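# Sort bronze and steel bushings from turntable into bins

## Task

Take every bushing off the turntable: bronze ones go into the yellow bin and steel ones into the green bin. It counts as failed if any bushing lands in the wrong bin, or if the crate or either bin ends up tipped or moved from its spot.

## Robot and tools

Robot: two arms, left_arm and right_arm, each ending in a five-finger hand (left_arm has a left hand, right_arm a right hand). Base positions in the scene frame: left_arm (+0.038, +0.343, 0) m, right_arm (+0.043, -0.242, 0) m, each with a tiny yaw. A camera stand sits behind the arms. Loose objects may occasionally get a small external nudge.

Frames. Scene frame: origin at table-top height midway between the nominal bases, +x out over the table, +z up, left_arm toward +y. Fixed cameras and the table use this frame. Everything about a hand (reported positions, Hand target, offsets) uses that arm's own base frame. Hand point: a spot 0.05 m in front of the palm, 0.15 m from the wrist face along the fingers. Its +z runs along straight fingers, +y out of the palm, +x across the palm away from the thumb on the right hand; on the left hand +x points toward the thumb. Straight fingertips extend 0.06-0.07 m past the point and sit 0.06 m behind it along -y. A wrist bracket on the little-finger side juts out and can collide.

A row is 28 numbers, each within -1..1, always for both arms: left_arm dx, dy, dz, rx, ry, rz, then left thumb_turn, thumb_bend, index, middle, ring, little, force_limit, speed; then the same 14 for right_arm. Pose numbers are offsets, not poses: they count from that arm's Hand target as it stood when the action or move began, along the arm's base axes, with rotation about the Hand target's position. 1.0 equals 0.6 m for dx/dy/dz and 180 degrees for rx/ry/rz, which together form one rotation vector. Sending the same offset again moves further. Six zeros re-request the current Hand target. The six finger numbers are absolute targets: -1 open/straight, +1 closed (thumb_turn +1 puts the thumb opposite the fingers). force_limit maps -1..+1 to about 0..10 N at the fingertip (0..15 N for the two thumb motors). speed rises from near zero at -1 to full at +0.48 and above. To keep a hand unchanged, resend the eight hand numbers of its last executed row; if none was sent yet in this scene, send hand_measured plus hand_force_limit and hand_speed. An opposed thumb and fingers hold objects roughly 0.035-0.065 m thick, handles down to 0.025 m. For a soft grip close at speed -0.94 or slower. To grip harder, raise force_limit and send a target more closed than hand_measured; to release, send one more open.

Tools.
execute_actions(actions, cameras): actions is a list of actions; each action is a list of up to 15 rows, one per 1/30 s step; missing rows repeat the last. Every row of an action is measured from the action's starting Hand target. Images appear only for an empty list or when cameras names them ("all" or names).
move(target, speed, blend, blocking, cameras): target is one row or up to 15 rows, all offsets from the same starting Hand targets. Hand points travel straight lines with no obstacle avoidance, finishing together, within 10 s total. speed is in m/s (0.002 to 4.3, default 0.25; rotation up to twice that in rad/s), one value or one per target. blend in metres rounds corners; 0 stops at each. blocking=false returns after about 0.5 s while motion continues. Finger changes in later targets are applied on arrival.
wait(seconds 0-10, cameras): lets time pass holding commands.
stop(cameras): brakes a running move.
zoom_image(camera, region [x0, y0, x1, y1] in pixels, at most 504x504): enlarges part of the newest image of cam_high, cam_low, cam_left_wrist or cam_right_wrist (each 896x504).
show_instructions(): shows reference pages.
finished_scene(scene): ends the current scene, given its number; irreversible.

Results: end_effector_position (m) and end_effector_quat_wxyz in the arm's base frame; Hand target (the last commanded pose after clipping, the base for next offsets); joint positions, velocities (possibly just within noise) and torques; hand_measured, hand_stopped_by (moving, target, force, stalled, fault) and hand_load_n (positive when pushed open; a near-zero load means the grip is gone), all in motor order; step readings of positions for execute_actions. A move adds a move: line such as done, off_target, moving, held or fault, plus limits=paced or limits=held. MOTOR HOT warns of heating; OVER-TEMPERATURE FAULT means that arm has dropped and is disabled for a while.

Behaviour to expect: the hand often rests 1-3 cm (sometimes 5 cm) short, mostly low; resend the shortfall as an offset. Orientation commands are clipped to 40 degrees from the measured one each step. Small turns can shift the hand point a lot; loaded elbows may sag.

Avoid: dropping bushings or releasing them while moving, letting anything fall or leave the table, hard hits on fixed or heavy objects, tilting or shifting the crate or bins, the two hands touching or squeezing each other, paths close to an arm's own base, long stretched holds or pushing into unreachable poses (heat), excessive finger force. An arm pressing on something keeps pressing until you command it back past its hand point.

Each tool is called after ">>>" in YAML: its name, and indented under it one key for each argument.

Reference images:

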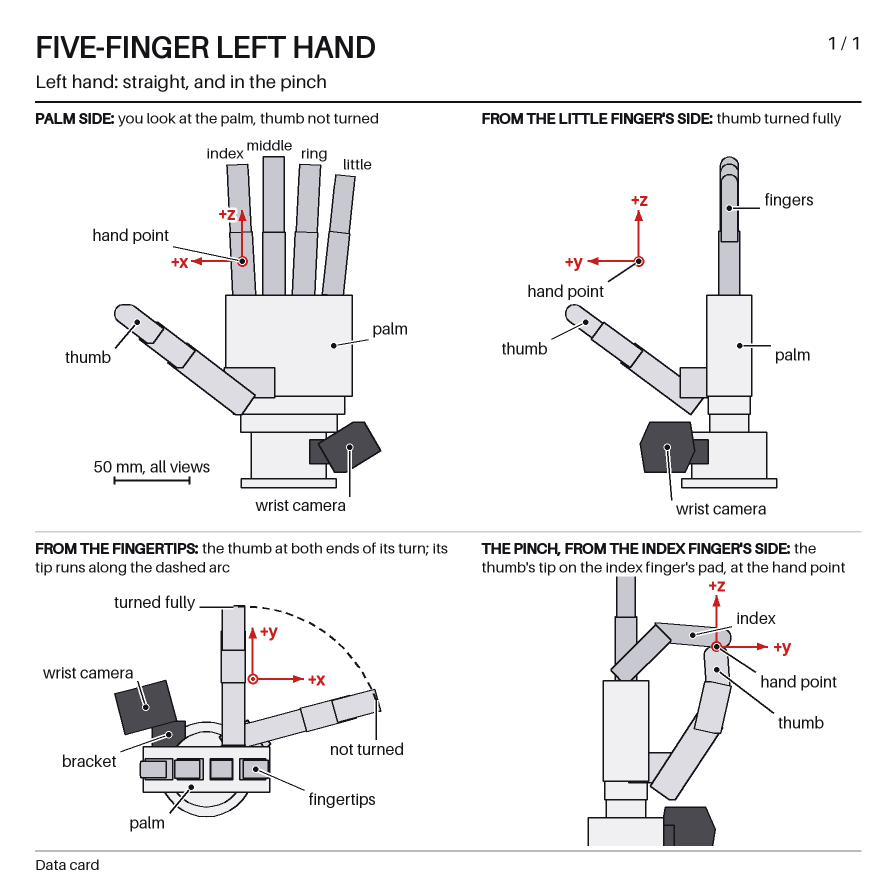

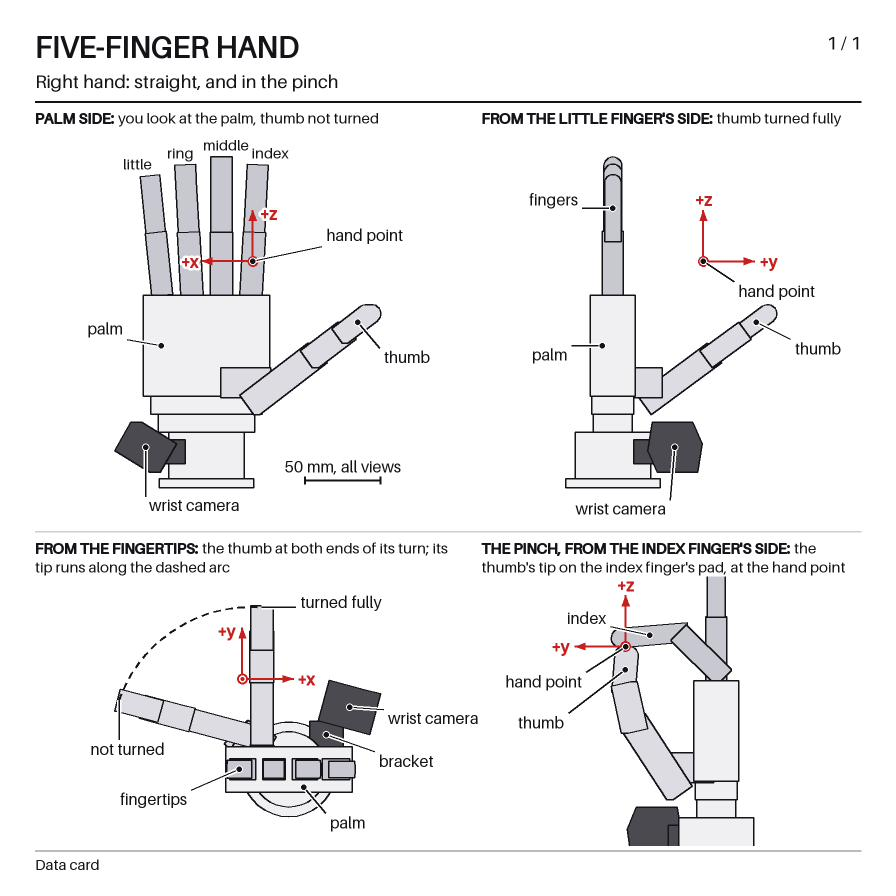

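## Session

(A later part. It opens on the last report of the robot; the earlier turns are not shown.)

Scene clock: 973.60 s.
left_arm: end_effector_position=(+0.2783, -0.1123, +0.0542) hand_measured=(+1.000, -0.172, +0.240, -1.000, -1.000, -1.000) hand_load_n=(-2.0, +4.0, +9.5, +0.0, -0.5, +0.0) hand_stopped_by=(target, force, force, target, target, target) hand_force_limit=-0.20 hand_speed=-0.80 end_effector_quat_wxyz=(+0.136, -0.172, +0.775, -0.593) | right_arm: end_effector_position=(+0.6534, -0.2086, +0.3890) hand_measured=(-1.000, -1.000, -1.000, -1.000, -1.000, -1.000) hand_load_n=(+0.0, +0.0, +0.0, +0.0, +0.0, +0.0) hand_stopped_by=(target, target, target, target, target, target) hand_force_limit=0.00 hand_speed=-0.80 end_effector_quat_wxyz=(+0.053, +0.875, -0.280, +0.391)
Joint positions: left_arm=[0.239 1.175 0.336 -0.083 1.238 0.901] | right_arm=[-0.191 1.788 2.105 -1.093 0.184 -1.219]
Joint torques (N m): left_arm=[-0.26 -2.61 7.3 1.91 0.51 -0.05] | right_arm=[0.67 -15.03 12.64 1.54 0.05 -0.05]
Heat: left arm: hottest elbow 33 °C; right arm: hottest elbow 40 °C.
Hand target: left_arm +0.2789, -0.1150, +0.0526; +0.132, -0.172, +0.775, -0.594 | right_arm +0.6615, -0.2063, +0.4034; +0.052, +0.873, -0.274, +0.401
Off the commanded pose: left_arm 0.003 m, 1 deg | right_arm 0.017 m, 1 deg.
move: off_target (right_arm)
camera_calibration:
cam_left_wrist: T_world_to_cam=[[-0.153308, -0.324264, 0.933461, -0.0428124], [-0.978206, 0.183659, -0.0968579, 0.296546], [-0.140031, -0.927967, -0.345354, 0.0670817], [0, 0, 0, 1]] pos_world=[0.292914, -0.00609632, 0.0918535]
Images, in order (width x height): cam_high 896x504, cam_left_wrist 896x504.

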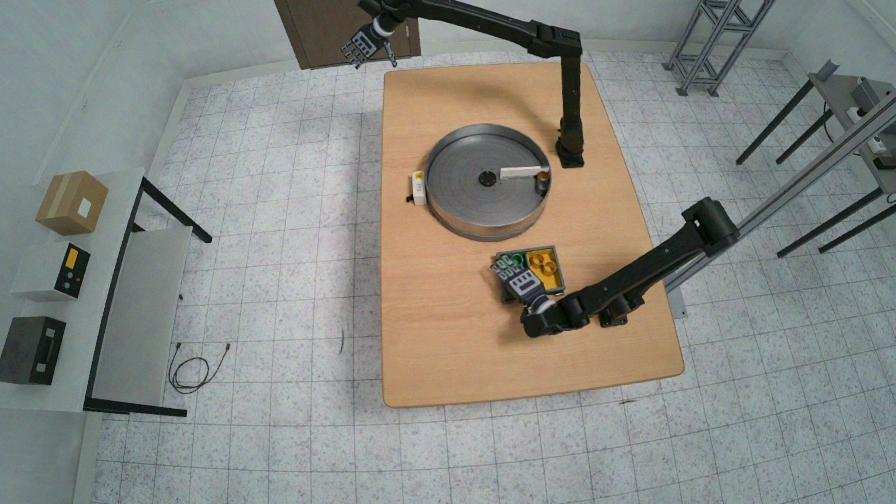

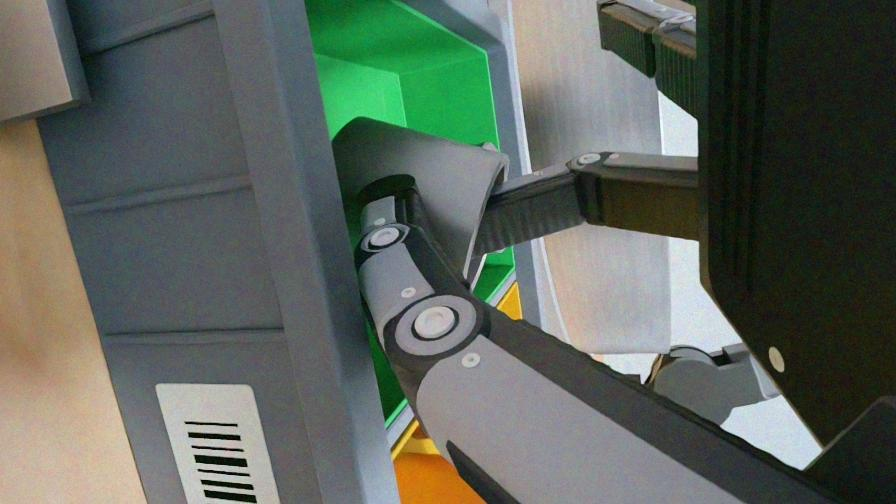

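>>> move:
  target:
    - [0.0,-0.014,-0.006,0,0,0, 1,0.3,0.4,-1,-1,-1, -0.2, -0.8, 0,0,0,0,0,0,-1,-1,-1,-1,-1,-1,0,-0.8]
  speed: 0.05
  cameras: ["cam_left_wrist"]

Scene clock: 982.73 s.
left_arm: end_effector_position=(+0.2782, -0.1197, +0.0493) hand_measured=(+1.000, -0.172, +0.240, -1.000, -1.000, -1.000) hand_load_n=(-2.5, +4.5, +9.5, +0.0, +0.0, +0.0) hand_stopped_by=(target, force, force, target, target, target) hand_force_limit=-0.20 hand_speed=-0.80 end_effector_quat_wxyz=(+0.137, -0.173, +0.775, -0.592) | right_arm: end_effector_position=(+0.6534, -0.2086, +0.3890) hand_measured=(-1.000, -1.000, -1.000, -1.000, -1.000, -1.000) hand_load_n=(+0.0, +0.0, +0.0, +0.0, +0.0, +0.0) hand_stopped_by=(target, target, target, target, target, target) hand_force_limit=0.00 hand_speed=-0.80 end_effector_quat_wxyz=(+0.053, +0.875, -0.280, +0.391)
Joint positions: left_arm=[0.207 1.185 0.313 0.018 1.215 0.829] | right_arm=[-0.191 1.788 2.105 -1.093 0.184 -1.219]
Joint torques (N m): left_arm=[-0.5 -2.78 7.24 2.04 0.53 -0.16] | right_arm=[0.62 -14.86 12.67 1.52 0.04 -0.04]
Heat: left arm: hottest elbow 33 °C; right arm: hottest elbow 40 °C.
Hand target: left_arm +0.2787, -0.1235, +0.0490; +0.132, -0.172, +0.775, -0.594 | right_arm +0.6615, -0.2063, +0.4034; +0.052, +0.873, -0.274, +0.401
Off the commanded pose: left_arm 0.004 m, 1 deg | right_arm 0.017 m, 1 deg.
move: off_target (right_arm)
camera_calibration:
cam_left_wrist: T_world_to_cam=[[-0.152515, -0.327097, 0.932602, -0.0412846], [-0.978558, 0.182158, -0.0961414, 0.297214], [-0.138433, -0.927268, -0.347866, 0.0582898], [0, 0, 0, 1]] pos_world=[0.292613, -0.0135937, 0.0873536]
Images, in order (width x height): cam_left_wrist 896x504.

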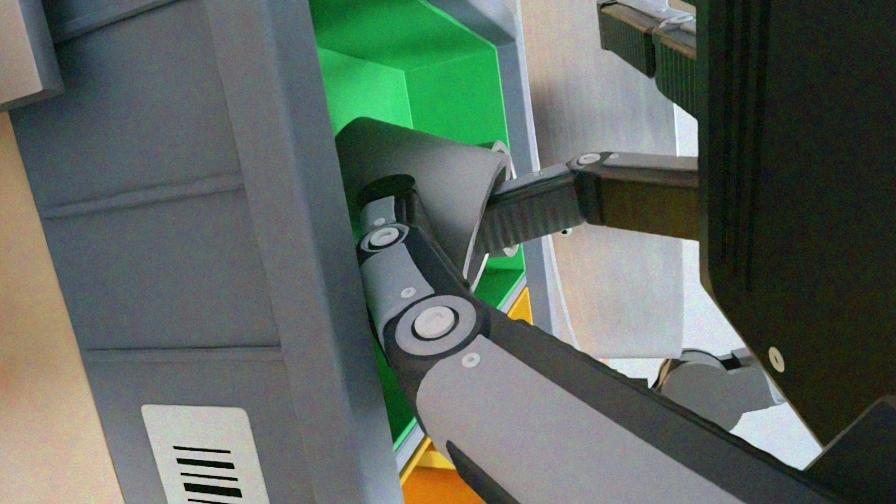

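>>> move:
  target:
    - [0.0,-0.003,-0.003,0,0,0, 1,-0.34,0.07,-1,-1,-1, -0.2, -0.7, 0,0,0,0,0,0,-1,-1,-1,-1,-1,-1,0,-0.8]
  speed: 0.05
  cameras: ["cam_left_wrist"]

Scene clock: 990.20 s.
left_arm: end_effector_position=(+0.2799, -0.1225, +0.0507) hand_measured=(+1.000, -0.340, +0.070, -1.000, -1.000, -1.000) hand_load_n=(+0.0, +0.0, +0.0, +0.0, +0.0, +0.0) hand_stopped_by=(target, target, target, target, target, target) hand_force_limit=-0.20 hand_speed=-0.70 end_effector_quat_wxyz=(+0.138, -0.169, +0.774, -0.594) | right_arm: end_effector_position=(+0.6534, -0.2086, +0.3890) hand_measured=(-1.000, -1.000, -1.000, -1.000, -1.000, -1.000) hand_load_n=(+0.0, +0.0, +0.0, +0.0, +0.0, +0.0) hand_stopped_by=(target, target, target, target, target, target) hand_force_limit=0.00 hand_speed=-0.80 end_effector_quat_wxyz=(+0.053, +0.875, -0.280, +0.391)
Joint positions: left_arm=[0.197 1.188 0.311 0.05 1.215 0.807] | right_arm=[-0.191 1.788 2.105 -1.093 0.184 -1.219]
Joint torques (N m): left_arm=[-0.32 -2.55 6.86 1.87 0.31 -0.14] | right_arm=[0.62 -14.92 12.68 1.54 0.05 -0.06]
Heat: left arm: hottest elbow 32 °C; right arm: hottest elbow 40 °C.
Hand target: left_arm +0.2789, -0.1252, +0.0472; +0.132, -0.172, +0.775, -0.594 | right_arm +0.6615, -0.2063, +0.4034; +0.052, +0.873, -0.274, +0.401
Off the commanded pose: left_arm 0.005 m, 1 deg | right_arm 0.017 m, 1 deg.
move: off_target (right_arm)
camera_calibration:
cam_left_wrist: T_world_to_cam=[[-0.160412, -0.322563, 0.932856, -0.0403992], [-0.977068, 0.185963, -0.103712, 0.299943], [-0.140023, -0.928101, -0.344997, 0.0566883], [0, 0, 0, 1]] pos_world=[0.294521, -0.0161972, 0.0883516]
Images, in order (width x height): cam_left_wrist 896x504.

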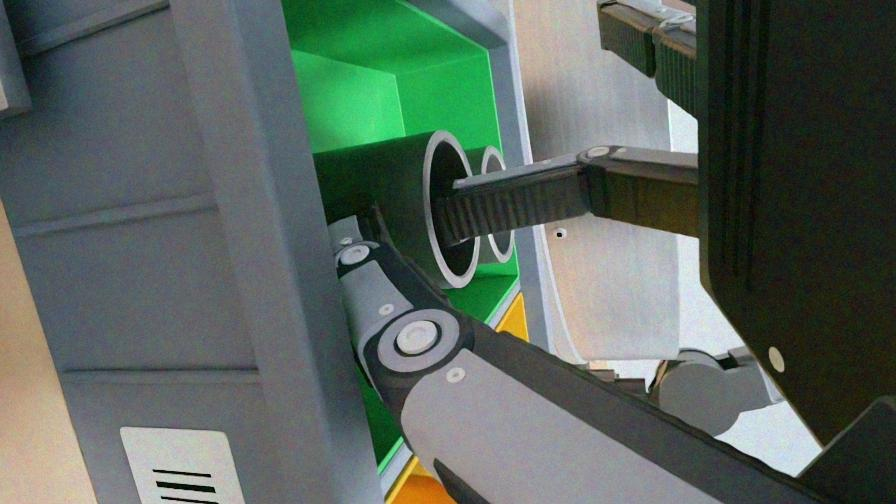

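>>> move:
  target:
    - [0.0,-0.006,0.05,0,0,0, 1,-0.34,0.07,-1,-1,-1, -0.2, -0.6, 0,0,0,0,0,0,-1,-1,-1,-1,-1,-1,0,-0.8]
    - [0.01,-0.010,0.17,0,0,0, 1,-0.34,0.07,-1,-1,-1, -0.2, -0.6, 0,0,0,0,0,0,-1,-1,-1,-1,-1,-1,0,-0.8]
  speed: [0.08,0.12]
  blend: [0.01,0]
  cameras: ["cam_left_wrist","cam_high"]

>>> zoom_image:
  camera: "cam_high"
  region: [450, 140, 590, 310]

Scene clock: 999.57 s.
left_arm: end_effector_position=(+0.2694, -0.1311, +0.1276) hand_measured=(+1.000, -0.340, +0.070, -1.000, -1.000, -1.000) hand_load_n=(+0.0, +0.0, +0.0, +0.0, +0.0, +0.0) hand_stopped_by=(target, target, target, target, target, target) hand_force_limit=-0.20 hand_speed=-0.60 end_effector_quat_wxyz=(+0.112, -0.194, +0.773, -0.593) | right_arm: end_effector_position=(+0.6534, -0.2086, +0.3890) hand_measured=(-1.000, -1.000, -1.000, -1.000, -1.000, -1.000) hand_load_n=(+0.0, +0.0, +0.0, +0.0, +0.0, +0.0) hand_stopped_by=(target, target, target, target, target, target) hand_force_limit=0.00 hand_speed=-0.80 end_effector_quat_wxyz=(+0.053, +0.875, -0.280, +0.391)
Joint positions: left_arm=[0.169 0.918 0.421 -0.327 1.193 0.728] | right_arm=[-0.191 1.788 2.105 -1.093 0.184 -1.219]
Joint torques (N m): left_arm=[-0.38 -3.08 13.5 0.94 0.43 0.1] | right_arm=[0.56 -14.97 12.57 1.54 0.05 -0.05]
Heat: left arm: hottest elbow 32 °C; right arm: hottest elbow 40 °C.
Hand target: left_arm +0.2849, -0.1312, +0.1492; +0.132, -0.172, +0.775, -0.594 | right_arm +0.6615, -0.2063, +0.4034; +0.052, +0.873, -0.274, +0.401
Off the commanded pose: left_arm 0.027 m, 3 deg | right_arm 0.017 m, 1 deg.
move: off_target (left_arm, right_arm)
camera_calibration:
cam_left_wrist: T_world_to_cam=[[-0.0928263, -0.308997, 0.946522, -0.134762], [-0.983552, 0.176393, -0.0388733, 0.291434], [-0.154948, -0.934562, -0.320289, 0.07365], [0, 0, 0, 1]] pos_world=[0.285543, -0.0242177, 0.162474]
Images, in order (width x height): cam_high 896x504, cam_left_wrist 896x504.

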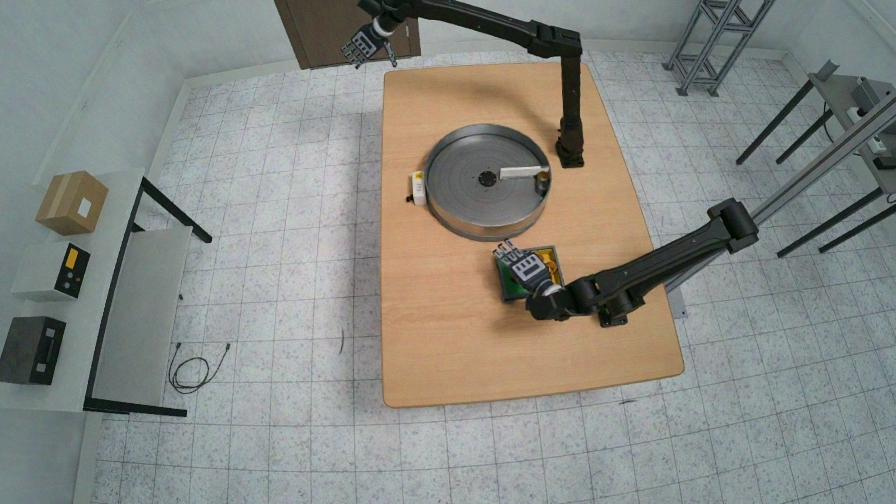

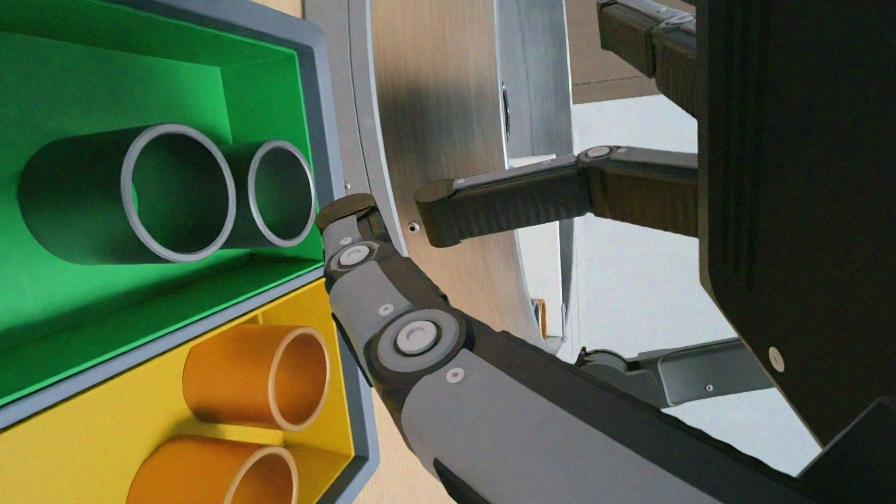

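Scaled by 2.965 from the camera's 896x504 image, which has a finer 1280x720 frame.

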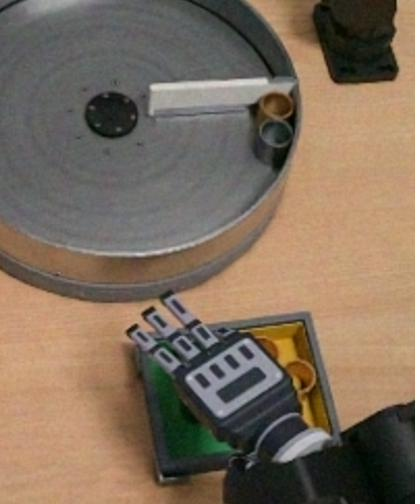

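>>> move:
  target:
    - [0.0,0.0,0.08,0,0,0, 1,-0.3,0.0,-1,-1,-1, -0.2, 0, 0,0,0,0,0,0,-1,-1,-1,-1,-1,-1,0,-0.8]
    - [-0.2165,-0.485,-0.005,0,0,-0.2222, 1,-0.3,0.0,-1,-1,-1, -0.2, 0, 0,0,0,0,0,0,-1,-1,-1,-1,-1,-1,0,-0.8]
    - [-0.2165,-0.485,-0.045,0,0,-0.2222, 1,-0.3,0.0,-1,-1,-1, -0.2, 0, 0,0,0,0,0,0,-1,-1,-1,-1,-1,-1,0,-0.8]
  speed: [0.25,0.25,0.1]
  blend: [0.04,0.005,0]
  cameras: ["cam_left_wrist"]

Scene clock: 1031.90 s.
left_arm: end_effector_position=(+0.1507, -0.4097, +0.1155) hand_measured=(+1.000, -0.300, +0.000, -1.000, -1.000, -1.000) hand_load_n=(+0.0, +0.0, +0.0, +0.0, +0.0, +0.0) hand_stopped_by=(target, target, target, target, target, target) hand_force_limit=-0.20 hand_speed=0.00 end_effector_quat_wxyz=(-0.082, +0.098, +0.792, -0.598) | right_arm: end_effector_position=(+0.6534, -0.2086, +0.3890) hand_measured=(-1.000, -1.000, -1.000, -1.000, -1.000, -1.000) hand_load_n=(+0.5, +0.0, +0.0, -0.5, +0.0, +0.0) hand_stopped_by=(target, target, target, target, target, target) hand_force_limit=0.00 hand_speed=-0.80 end_effector_quat_wxyz=(+0.053, +0.875, -0.280, +0.391)
Joint positions: left_arm=[-0.842 1.303 0.576 0.252 0.933 0.378] | right_arm=[-0.191 1.788 2.105 -1.093 0.184 -1.219]
Joint torques (N m): left_arm=[-0.44 -5.25 10.78 2.62 0.12 -0.1] | right_arm=[0.5 -14.97 12.66 1.52 0.05 -0.04]
Heat: left arm: hottest elbow 37 °C; right arm: hottest elbow 40 °C.
Hand target: left_arm +0.1550, -0.4221, +0.1221; -0.080, +0.103, +0.787, -0.603 | right_arm +0.6615, -0.2063, +0.4034; +0.052, +0.873, -0.274, +0.401
Off the commanded pose: left_arm 0.015 m, 1 deg | right_arm 0.017 m, 1 deg.
move: off_target (left_arm, right_arm); blend cut to 0.024 m at target 1
camera_calibration:
cam_left_wrist: T_world_to_cam=[[-0.311331, -0.165671, 0.935749, -0.127631], [-0.632478, 0.771043, -0.0739204, 0.418199], [-0.709256, -0.614855, -0.344833, 0.00845793], [0, 0, 0, 1]] pos_world=[0.230765, -0.338394, 0.15326]
Images, in order (width x height): cam_left_wrist 896x504.

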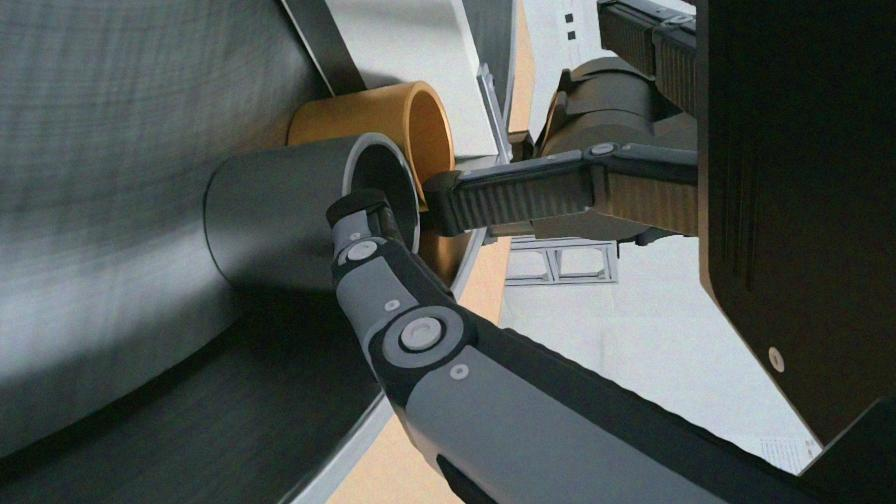

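>>> move:
  target:
    - [0.0117,0.0083,-0.015,0,0,0, 1,-0.3,0.0,-1,-1,-1, -0.2, 0, 0,0,0,0,0,0,-1,-1,-1,-1,-1,-1,0,-0.8]
  speed: [0.1]
  cameras: ["cam_left_wrist"]

Scene clock: 1044.87 s.
left_arm: end_effector_position=(+0.1508, -0.4107, +0.1148) hand_measured=(+1.000, -0.300, +0.000, -1.000, -1.000, -1.000) hand_load_n=(+0.0, -2.0, +0.0, +0.0, +0.0, +0.0) hand_stopped_by=(target, target, target, target, target, target) hand_force_limit=-0.20 hand_speed=0.00 end_effector_quat_wxyz=(-0.086, +0.104, +0.787, -0.603) | right_arm: end_effector_position=(+0.6534, -0.2086, +0.3890) hand_measured=(-1.000, -1.000, -1.000, -1.000, -1.000, -1.000) hand_load_n=(+0.0, +0.0, +0.0, +0.0, +0.0, +0.0) hand_stopped_by=(target, target, target, target, target, target) hand_force_limit=0.00 hand_speed=-0.80 end_effector_quat_wxyz=(+0.053, +0.875, -0.280, +0.391)
Joint positions: left_arm=[-0.838 1.317 0.576 0.276 0.954 0.378] | right_arm=[-0.191 1.788 2.105 -1.093 0.184 -1.219]
Joint torques (N m): left_arm=[1.08 -4.13 10.17 2.1 0.11 0.1] | right_arm=[0.62 -15.21 12.64 1.52 0.05 -0.04]
Heat: left arm: hottest elbow 35 °C; right arm: hottest elbow 40 °C.
Hand target: left_arm +0.1620, -0.4172, +0.1131; -0.080, +0.103, +0.787, -0.603 | right_arm +0.6615, -0.2063, +0.4034; +0.052, +0.873, -0.274, +0.401
Off the commanded pose: left_arm 0.013 m, 1 deg | right_arm 0.017 m, 1 deg.
move: off_target (left_arm, right_arm)
camera_calibration:
cam_left_wrist: T_world_to_cam=[[-0.313165, -0.148024, 0.938092, -0.119875], [-0.620937, 0.779312, -0.0843183, 0.421865], [-0.718585, -0.608902, -0.335967, 0.0105158], [0, 0, 0, 1]] pos_world=[0.231968, -0.340106, 0.151558]
Images, in order (width x height): cam_left_wrist 896x504.

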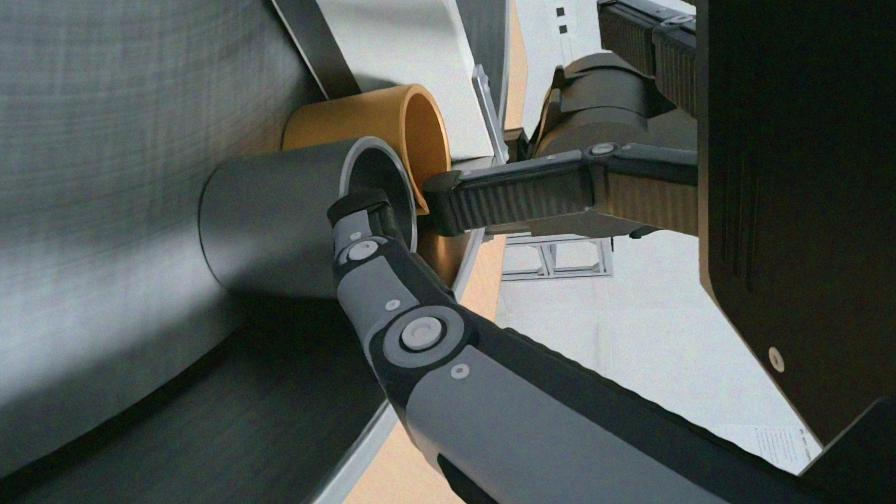

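>>> move:
  target:
    - [0.0,0.0,0.035,0,0,0, 1,-0.3,0.0,-1,-1,-1, -0.2, 0, 0,0,0,0,0,0,-1,-1,-1,-1,-1,-1,0,-0.8]
    - [0.012,0.0103,0.035,0,0,0, 1,-0.3,0.0,-1,-1,-1, -0.2, 0, 0,0,0,0,0,0,-1,-1,-1,-1,-1,-1,0,-0.8]
    - [0.012,0.0103,0.01,0,0,0, 1,-0.3,0.0,-1,-1,-1, -0.2, 0, 0,0,0,0,0,0,-1,-1,-1,-1,-1,-1,0,-0.8]
  speed: [0.1,0.1,0.1]
  cameras: ["cam_left_wrist"]

Scene clock: 1065.67 s.
left_arm: end_effector_position=(+0.1556, -0.4040, +0.1130) hand_measured=(+1.000, -0.300, +0.000, -1.000, -1.000, -1.000) hand_load_n=(+0.0, +0.0, +0.0, +0.0, +0.0, +0.0) hand_stopped_by=(target, target, target, target, target, target) hand_force_limit=-0.20 hand_speed=0.00 end_effector_quat_wxyz=(-0.095, +0.095, +0.793, -0.595) | right_arm: end_effector_position=(+0.6534, -0.2086, +0.3890) hand_measured=(-1.000, -1.000, -1.000, -1.000, -1.000, -1.000) hand_load_n=(+0.0, +0.0, +0.0, +0.0, +0.0, +0.0) hand_stopped_by=(target, target, target, target, target, target) hand_force_limit=0.00 hand_speed=-0.80 end_effector_quat_wxyz=(+0.053, +0.875, -0.280, +0.391)
Joint positions: left_arm=[-0.815 1.317 0.587 0.221 0.972 0.394] | right_arm=[-0.191 1.788 2.105 -1.093 0.184 -1.219]
Joint torques (N m): left_arm=[1.38 -5.89 10.29 2.55 0.34 0.15] | right_arm=[0.73 -14.92 12.6 1.54 0.06 -0.04]
Heat: left arm: hottest elbow 34 °C; right arm: hottest elbow 40 °C.
Hand target: left_arm +0.1691, -0.4110, +0.1191; -0.080, +0.103, +0.787, -0.603 | right_arm +0.6615, -0.2063, +0.4034; +0.052, +0.873, -0.274, +0.401
Off the commanded pose: left_arm 0.016 m, 2 deg | right_arm 0.017 m, 1 deg.
move: off_target (left_arm, right_arm)
camera_calibration:
cam_left_wrist: T_world_to_cam=[[-0.292762, -0.170449, 0.940871, -0.128148], [-0.624795, 0.778968, -0.0532934, 0.416344], [-0.723824, -0.603454, -0.334548, 0.0203504], [0, 0, 0, 1]] pos_world=[0.237343, -0.333881, 0.149568]
Images, in order (width x height): cam_left_wrist 896x504.

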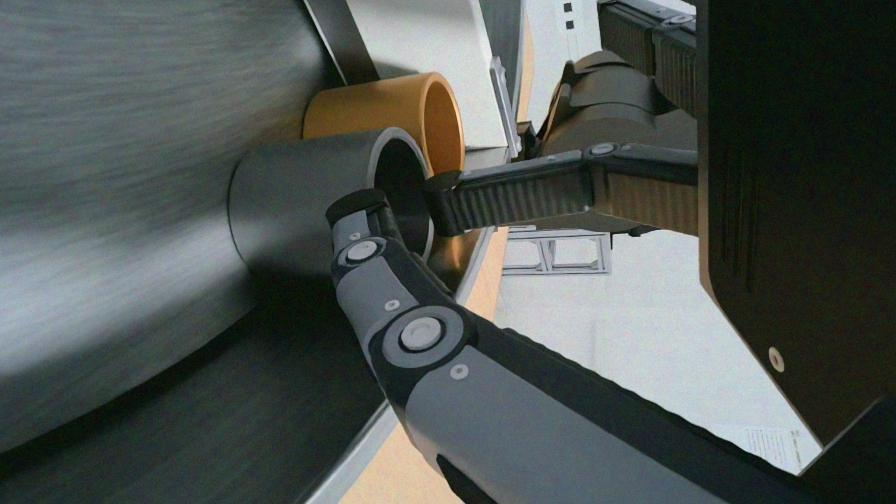

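>>> move:
  target:
    - [-0.0068,0.0033,-0.0377,0,0,0, 1,-0.3,0.04,-1,-1,-1, -0.2, 0, 0,0,0,0,0,0,-1,-1,-1,-1,-1,-1,0,-0.8]
  speed: [0.06]
  cameras: ["cam_left_wrist"]

Scene clock: 1074.97 s.
left_arm: end_effector_position=(+0.1591, -0.4074, +0.0986) hand_measured=(+1.000, -0.300, +0.040, -1.000, -1.000, -1.000) hand_load_n=(+0.0, +0.0, +0.0, +0.0, +0.0, +0.0) hand_stopped_by=(target, target, target, target, target, target) hand_force_limit=-0.20 hand_speed=0.00 end_effector_quat_wxyz=(-0.088, +0.101, +0.789, -0.600) | right_arm: end_effector_position=(+0.6534, -0.2086, +0.3890) hand_measured=(-1.000, -1.000, -1.000, -1.000, -1.000, -1.000) hand_load_n=(+0.0, +0.0, +0.0, +0.0, +0.0, +0.0) hand_stopped_by=(target, target, target, target, target, target) hand_force_limit=0.00 hand_speed=-0.80 end_effector_quat_wxyz=(+0.053, +0.875, -0.280, +0.391)
Joint positions: left_arm=[-0.814 1.367 0.571 0.309 0.972 0.395] | right_arm=[-0.191 1.788 2.105 -1.093 0.184 -1.219]
Joint torques (N m): left_arm=[0.91 -6.24 8.13 2.67 0.2 0.11] | right_arm=[0.38 -14.92 12.64 1.51 0.04 -0.05]
Heat: left arm: hottest elbow 34 °C; right arm: hottest elbow 41 °C.
Hand target: left_arm +0.1651, -0.4090, +0.0964; -0.079, +0.103, +0.787, -0.603 | right_arm +0.6615, -0.2063, +0.4034; +0.052, +0.873, -0.274, +0.401
Off the commanded pose: left_arm 0.007 m, 1 deg | right_arm 0.017 m, 1 deg.
move: off_target (right_arm)
camera_calibration:
cam_left_wrist: T_world_to_cam=[[-0.307376, -0.155456, 0.938804, -0.105568], [-0.624309, 0.777505, -0.0756599, 0.422024], [-0.718163, -0.60936, -0.336039, 0.0128617], [0, 0, 0, 1]] pos_world=[0.240261, -0.336699, 0.13536]
Images, in order (width x height): cam_left_wrist 896x504.

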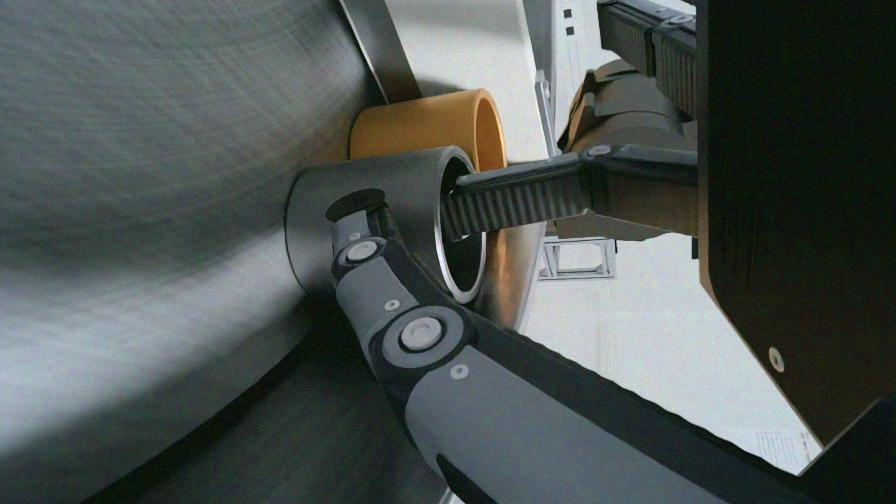

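>>> move:
  target:
    - [-0.006,0.008,-0.0125,0,0,0, 1,-0.3,0.08,-1,-1,-1, -0.2, -0.2, 0,0,0,0,0,0,-1,-1,-1,-1,-1,-1,0,-0.8]
    - [-0.006,0.008,-0.0125,0,0,0, 1,0.3,0.4,-1,-1,-1, -0.1, -0.8, 0,0,0,0,0,0,-1,-1,-1,-1,-1,-1,0,-0.8]
  speed: [0.06,0.06]
  cameras: ["cam_left_wrist"]

Scene clock: 1083.07 s.
left_arm: end_effector_position=(+0.1589, -0.4035, +0.0917) hand_measured=(+1.000, -0.116, +0.224, -1.000, -1.000, -1.000) hand_load_n=(-2.5, +6.0, +11.0, +0.0, +0.0, +0.0) hand_stopped_by=(target, force, force, target, target, target) hand_force_limit=-0.10 hand_speed=-0.80 end_effector_quat_wxyz=(-0.081, +0.100, +0.788, -0.601) | right_arm: end_effector_position=(+0.6534, -0.2086, +0.3890) hand_measured=(-1.000, -1.000, -1.000, -1.000, -1.000, -1.000) hand_load_n=(+0.0, +0.0, +0.0, +0.0, +0.0, +0.0) hand_stopped_by=(target, target, target, target, target, target) hand_force_limit=0.00 hand_speed=-0.80 end_effector_quat_wxyz=(+0.053, +0.875, -0.280, +0.391)
Joint positions: left_arm=[-0.81 1.372 0.549 0.341 0.967 0.398] | right_arm=[-0.191 1.788 2.105 -1.093 0.184 -1.219]
Joint torques (N m): left_arm=[0.73 -6.12 7.87 2.4 0.44 0.08] | right_arm=[0.62 -14.92 12.67 1.54 0.04 -0.05]
Heat: left arm: hottest elbow 34 °C; right arm: hottest elbow 41 °C.
Hand target: left_arm +0.1615, -0.4043, +0.0891; -0.079, +0.103, +0.787, -0.603 | right_arm +0.6615, -0.2063, +0.4034; +0.052, +0.873, -0.274, +0.401
Off the commanded pose: left_arm 0.004 m, 0 deg | right_arm 0.017 m, 1 deg.
move: off_target (right_arm)
camera_calibration:
cam_left_wrist: T_world_to_cam=[[-0.314527, -0.155148, 0.936484, -0.0969893], [-0.630031, 0.772047, -0.0836962, 0.417729], [-0.710024, -0.616338, -0.340578, 0.00900361], [0, 0, 0, 1]] pos_world=[0.239069, -0.332005, 0.128858]
Images, in order (width x height): cam_left_wrist 896x504.

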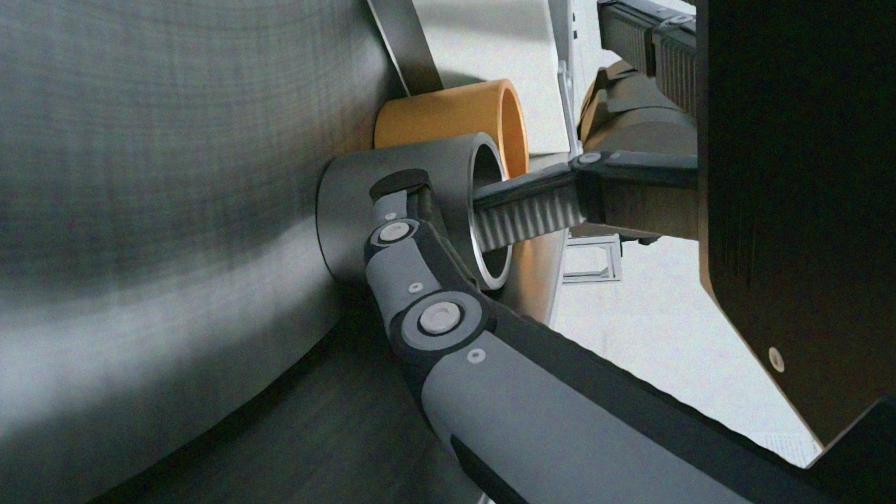

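>>> move:
  target:
    - [0,0.01,0.267,0,0,0, 1,0.3,0.4,-1,-1,-1, -0.1, -0.8, 0,0,0,0,0,0,-1,-1,-1,-1,-1,-1,0,-0.8]
    - [0.2067,0.507,0.15,0,0,0.583, 1,0.3,0.4,-1,-1,-1, -0.1, -0.8, 0,0,0,0,0,0,-1,-1,-1,-1,-1,-1,0,-0.8]
  speed: [0.1,0.22]
  blend: [0.02,0]
  cameras: ["cam_left_wrist","cam_high"]

>>> zoom_image:
  camera: "cam_high"
  region: [450, 140, 590, 310]

Scene clock: 1114.40 s.
left_arm: end_effector_position=(+0.2815, -0.1014, +0.1725) hand_measured=(+1.000, -0.116, +0.224, -1.000, -1.000, -1.000) hand_load_n=(-3.0, +3.0, +11.0, +0.0, -0.5, +0.0) hand_stopped_by=(target, force, force, target, target, target) hand_force_limit=-0.10 hand_speed=-0.80 end_effector_quat_wxyz=(-0.429, +0.553, -0.572, +0.427) | right_arm: end_effector_position=(+0.6534, -0.2086, +0.3890) hand_measured=(-1.000, -1.000, -1.000, -1.000, -1.000, -1.000) hand_load_n=(+0.5, +0.0, +0.0, +0.0, +0.0, +0.0) hand_stopped_by=(target, target, target, target, target, target) hand_force_limit=0.00 hand_speed=-0.80 end_effector_quat_wxyz=(+0.053, +0.875, -0.280, +0.391)
Joint positions: left_arm=[-0.555 0.29 0.295 -0.316 -0.52 -0.139] | right_arm=[-0.191 1.788 2.105 -1.093 0.184 -1.219]
Joint torques (N m): left_arm=[1.32 3.02 11.93 2.29 -0.28 -0.14] | right_arm=[0.62 -14.97 12.63 1.55 0.04 -0.04]
Heat: left arm: hottest elbow 34 °C; right arm: hottest elbow 41 °C.
Hand target: left_arm +0.2855, -0.1001, +0.1790; -0.430, +0.561, -0.561, +0.431 | right_arm +0.6615, -0.2063, +0.4034; +0.052, +0.873, -0.274, +0.401
Off the commanded pose: left_arm 0.008 m, 2 deg | right_arm 0.017 m, 1 deg.
move: off_target (right_arm)
camera_calibration:
cam_left_wrist: T_world_to_cam=[[0.228, -0.293935, 0.928234, -0.252735], [-0.60102, -0.792526, -0.103334, 0.105104], [0.766023, -0.534327, -0.357357, -0.0946037], [0, 0, 0, 1]] pos_world=[0.193262, -0.0415396, 0.211651]
Images, in order (width x height): cam_high 896x504, cam_left_wrist 896x504.

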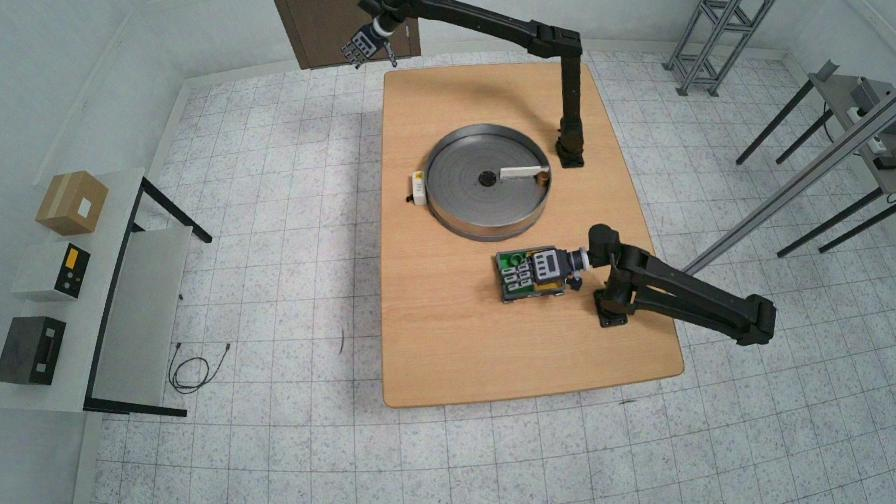

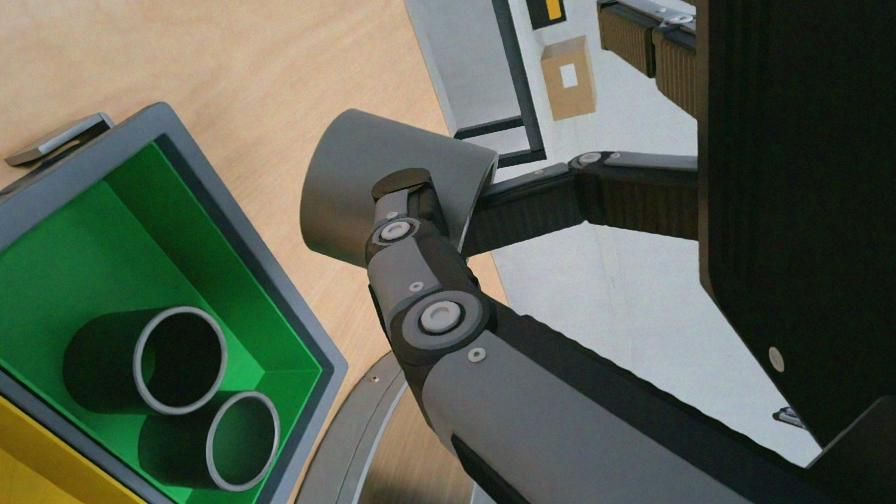

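Scaled by 2.965 from the camera's 896x504 image, which has a finer 1280x720 frame.

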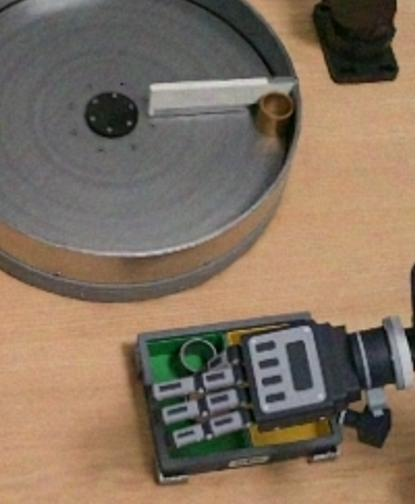

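>>> move:
  target:
    - [0.0108,-0.0132,-0.148,0,0,0, 1,0.3,0.4,-1,-1,-1, -0.1, -0.8, 0,0,0,0,0,0,-1,-1,-1,-1,-1,-1,0,-0.8]
  speed: [0.12]
  cameras: ["cam_left_wrist"]

Scene clock: 1144.17 s.
left_arm: end_effector_position=(+0.2867, -0.1024, +0.0807) hand_measured=(+1.000, -0.116, +0.224, -1.000, -1.000, -1.000) hand_load_n=(-3.5, +4.0, +10.5, +0.0, +0.0, +0.0) hand_stopped_by=(target, force, force, target, target, target) hand_force_limit=-0.10 hand_speed=-0.80 end_effector_quat_wxyz=(-0.430, +0.562, -0.571, +0.417) | right_arm: end_effector_position=(+0.6534, -0.2086, +0.3890) hand_measured=(-1.000, -1.000, -1.000, -1.000, -1.000, -1.000) hand_load_n=(+0.0, +0.0, +0.0, +0.0, +0.0, +0.0) hand_stopped_by=(target, target, target, target, target, target) hand_force_limit=0.00 hand_speed=-0.80 end_effector_quat_wxyz=(+0.053, +0.875, -0.280, +0.391)
Joint positions: left_arm=[-0.56 0.472 0.084 0.051 -0.541 -0.155] | right_arm=[-0.191 1.788 2.105 -1.093 0.184 -1.219]
Joint torques (N m): left_arm=[-0.15 2.32 11.07 3.15 -0.33 -0.08] | right_arm=[0.62 -15.03 12.64 1.52 0.04 -0.05]
Heat: left arm: hottest elbow 35 °C; right arm: hottest elbow 41 °C.
Hand target: left_arm +0.2920, -0.1080, +0.0903; -0.430, +0.561, -0.561, +0.431 | right_arm +0.6615, -0.2063, +0.4034; +0.052, +0.873, -0.274, +0.401
Off the commanded pose: left_arm 0.012 m, 2 deg | right_arm 0.017 m, 1 deg.
move: off_target (left_arm, right_arm)
camera_calibration:
cam_left_wrist: T_world_to_cam=[[0.250161, -0.292348, 0.923013, -0.174651], [-0.586405, -0.80433, -0.0958257, 0.0920032], [0.770421, -0.517287, -0.372646, -0.130065], [0, 0, 0, 1]] pos_world=[0.197847, -0.0443385, 0.121553]
Images, in order (width x height): cam_left_wrist 896x504.

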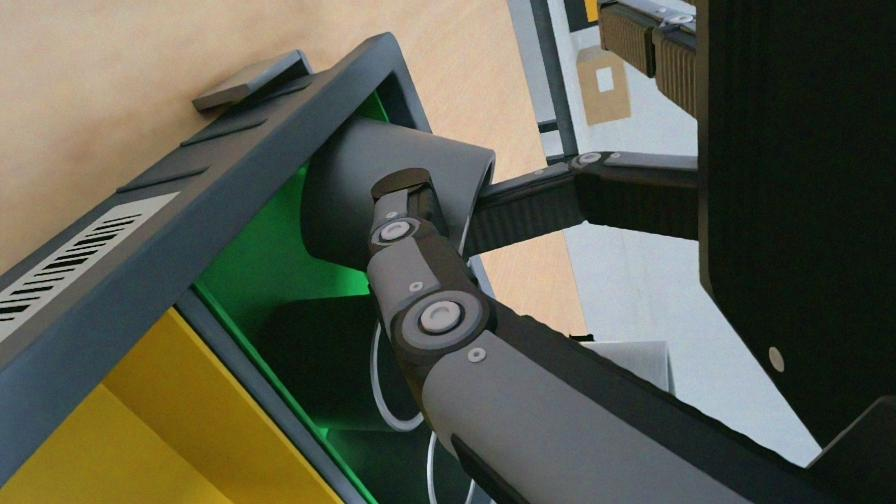

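>>> move:
  target:
    - [0.009,-0.011,-0.01,0,0,0, 1,0.3,0.4,-1,-1,-1, -0.1, -0.8, 0,0,0,0,0,0,-1,-1,-1,-1,-1,-1,0,-0.8]
  speed: [0.1]
  cameras: ["cam_left_wrist"]

Scene clock: 1154.70 s.
left_arm: end_effector_position=(+0.2925, -0.1074, +0.0751) hand_measured=(+1.000, -0.116, +0.224, -1.000, -1.000, -1.000) hand_load_n=(-3.0, +2.5, +11.0, +0.0, +0.0, +0.0) hand_stopped_by=(target, force, force, target, target, target) hand_force_limit=-0.10 hand_speed=-0.80 end_effector_quat_wxyz=(-0.431, +0.562, -0.571, +0.415) | right_arm: end_effector_position=(+0.6534, -0.2086, +0.3890) hand_measured=(-1.000, -1.000, -1.000, -1.000, -1.000, -1.000) hand_load_n=(+0.0, +0.0, +0.0, +0.0, +0.0, -0.5) hand_stopped_by=(target, target, target, target, target, target) hand_force_limit=0.00 hand_speed=-0.80 end_effector_quat_wxyz=(+0.053, +0.875, -0.280, +0.391)
Joint positions: left_arm=[-0.574 0.569 0.083 0.145 -0.559 -0.159] | right_arm=[-0.191 1.788 2.105 -1.093 0.184 -1.219]
Joint torques (N m): left_arm=[-0.44 1.49 10.66 3.15 -0.3 -0.1] | right_arm=[0.73 -14.97 12.66 1.54 0.05 -0.04]
Heat: left arm: hottest elbow 35 °C; right arm: hottest elbow 41 °C.
Hand target: left_arm +0.2975, -0.1146, +0.0843; -0.430, +0.561, -0.561, +0.431 | right_arm +0.6615, -0.2063, +0.4034; +0.052, +0.873, -0.274, +0.401
Off the commanded pose: left_arm 0.013 m, 2 deg | right_arm 0.017 m, 1 deg.
move: off_target (left_arm, right_arm)
camera_calibration:
cam_left_wrist: T_world_to_cam=[[0.251219, -0.294586, 0.922013, -0.172884], [-0.583623, -0.806027, -0.0985097, 0.0900102], [0.772187, -0.513361, -0.374417, -0.139193], [0, 0, 0, 1]] pos_world=[0.203447, -0.0498352, 0.116152]
Images, in order (width x height): cam_left_wrist 896x504.

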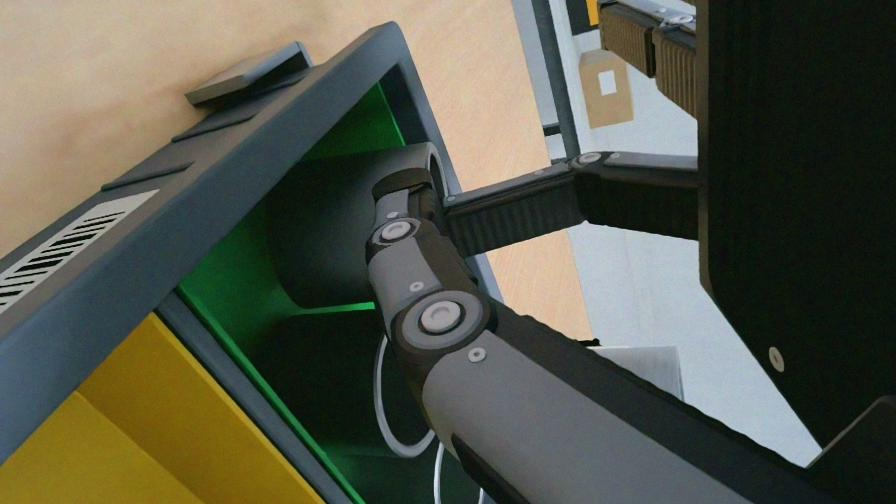

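>>> move:
  target:
    - [0.0,0.0,-0.005,0,0,0, 1,-0.2,0.14,-1,-1,-1, -0.1, -0.7, 0,0,0,0,0,0,-1,-1,-1,-1,-1,-1,0,-0.8]
    - [0.0,0.0,0.08,0,0,0, 1,-0.3,0.1,-1,-1,-1, -0.1, -0.7, 0,0,0,0,0,0,-1,-1,-1,-1,-1,-1,0,-0.8]
  speed: [0.1,0.1]
  cameras: ["cam_left_wrist"]

Scene clock: 1169.73 s.
left_arm: end_effector_position=(+0.2878, -0.1048, +0.0985) hand_measured=(+1.000, -0.300, +0.100, -1.000, -1.000, -1.000) hand_load_n=(+0.0, +0.0, +0.0, -0.5, +0.0, +0.0) hand_stopped_by=(target, target, target, target, target, target) hand_force_limit=-0.10 hand_speed=-0.70 end_effector_quat_wxyz=(-0.428, +0.563, -0.579, +0.405) | right_arm: end_effector_position=(+0.6534, -0.2086, +0.3890) hand_measured=(-1.000, -1.000, -1.000, -1.000, -1.000, -1.000) hand_load_n=(+0.0, +0.0, +0.0, +0.0, +0.0, +0.0) hand_stopped_by=(target, target, target, target, target, target) hand_force_limit=0.00 hand_speed=-0.80 end_effector_quat_wxyz=(+0.053, +0.875, -0.280, +0.391)
Joint positions: left_arm=[-0.574 0.453 0.148 -0.062 -0.557 -0.159] | right_arm=[-0.191 1.788 2.105 -1.093 0.184 -1.219]
Joint torques (N m): left_arm=[-0.21 0.79 14.99 1.74 -0.31 -0.09] | right_arm=[0.97 -15.03 12.66 1.52 0.04 -0.05]
Heat: left arm: hottest elbow 35 °C; right arm: hottest elbow 41 °C.
Hand target: left_arm +0.2974, -0.1145, +0.1322; -0.430, +0.561, -0.561, +0.430 | right_arm +0.6615, -0.2063, +0.4034; +0.052, +0.873, -0.274, +0.401
Off the commanded pose: left_arm 0.036 m, 4 deg | right_arm 0.017 m, 1 deg.
move: off_target (left_arm, right_arm); target 2's new numbers were sent with left_arm's hand 0.036 m and 4 deg from that target
camera_calibration:
cam_left_wrist: T_world_to_cam=[[0.270942, -0.307456, 0.912174, -0.198571], [-0.587229, -0.803654, -0.0964543, 0.0927119], [0.762727, -0.509521, -0.398291, -0.120065], [0, 0, 0, 1]] pos_world=[0.199822, -0.0477194, 0.142253]
Images, in order (width x height): cam_left_wrist 896x504.

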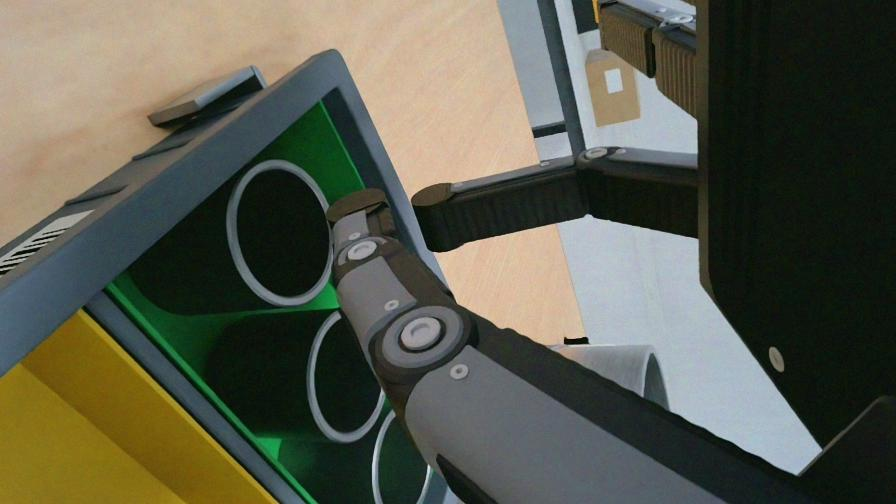

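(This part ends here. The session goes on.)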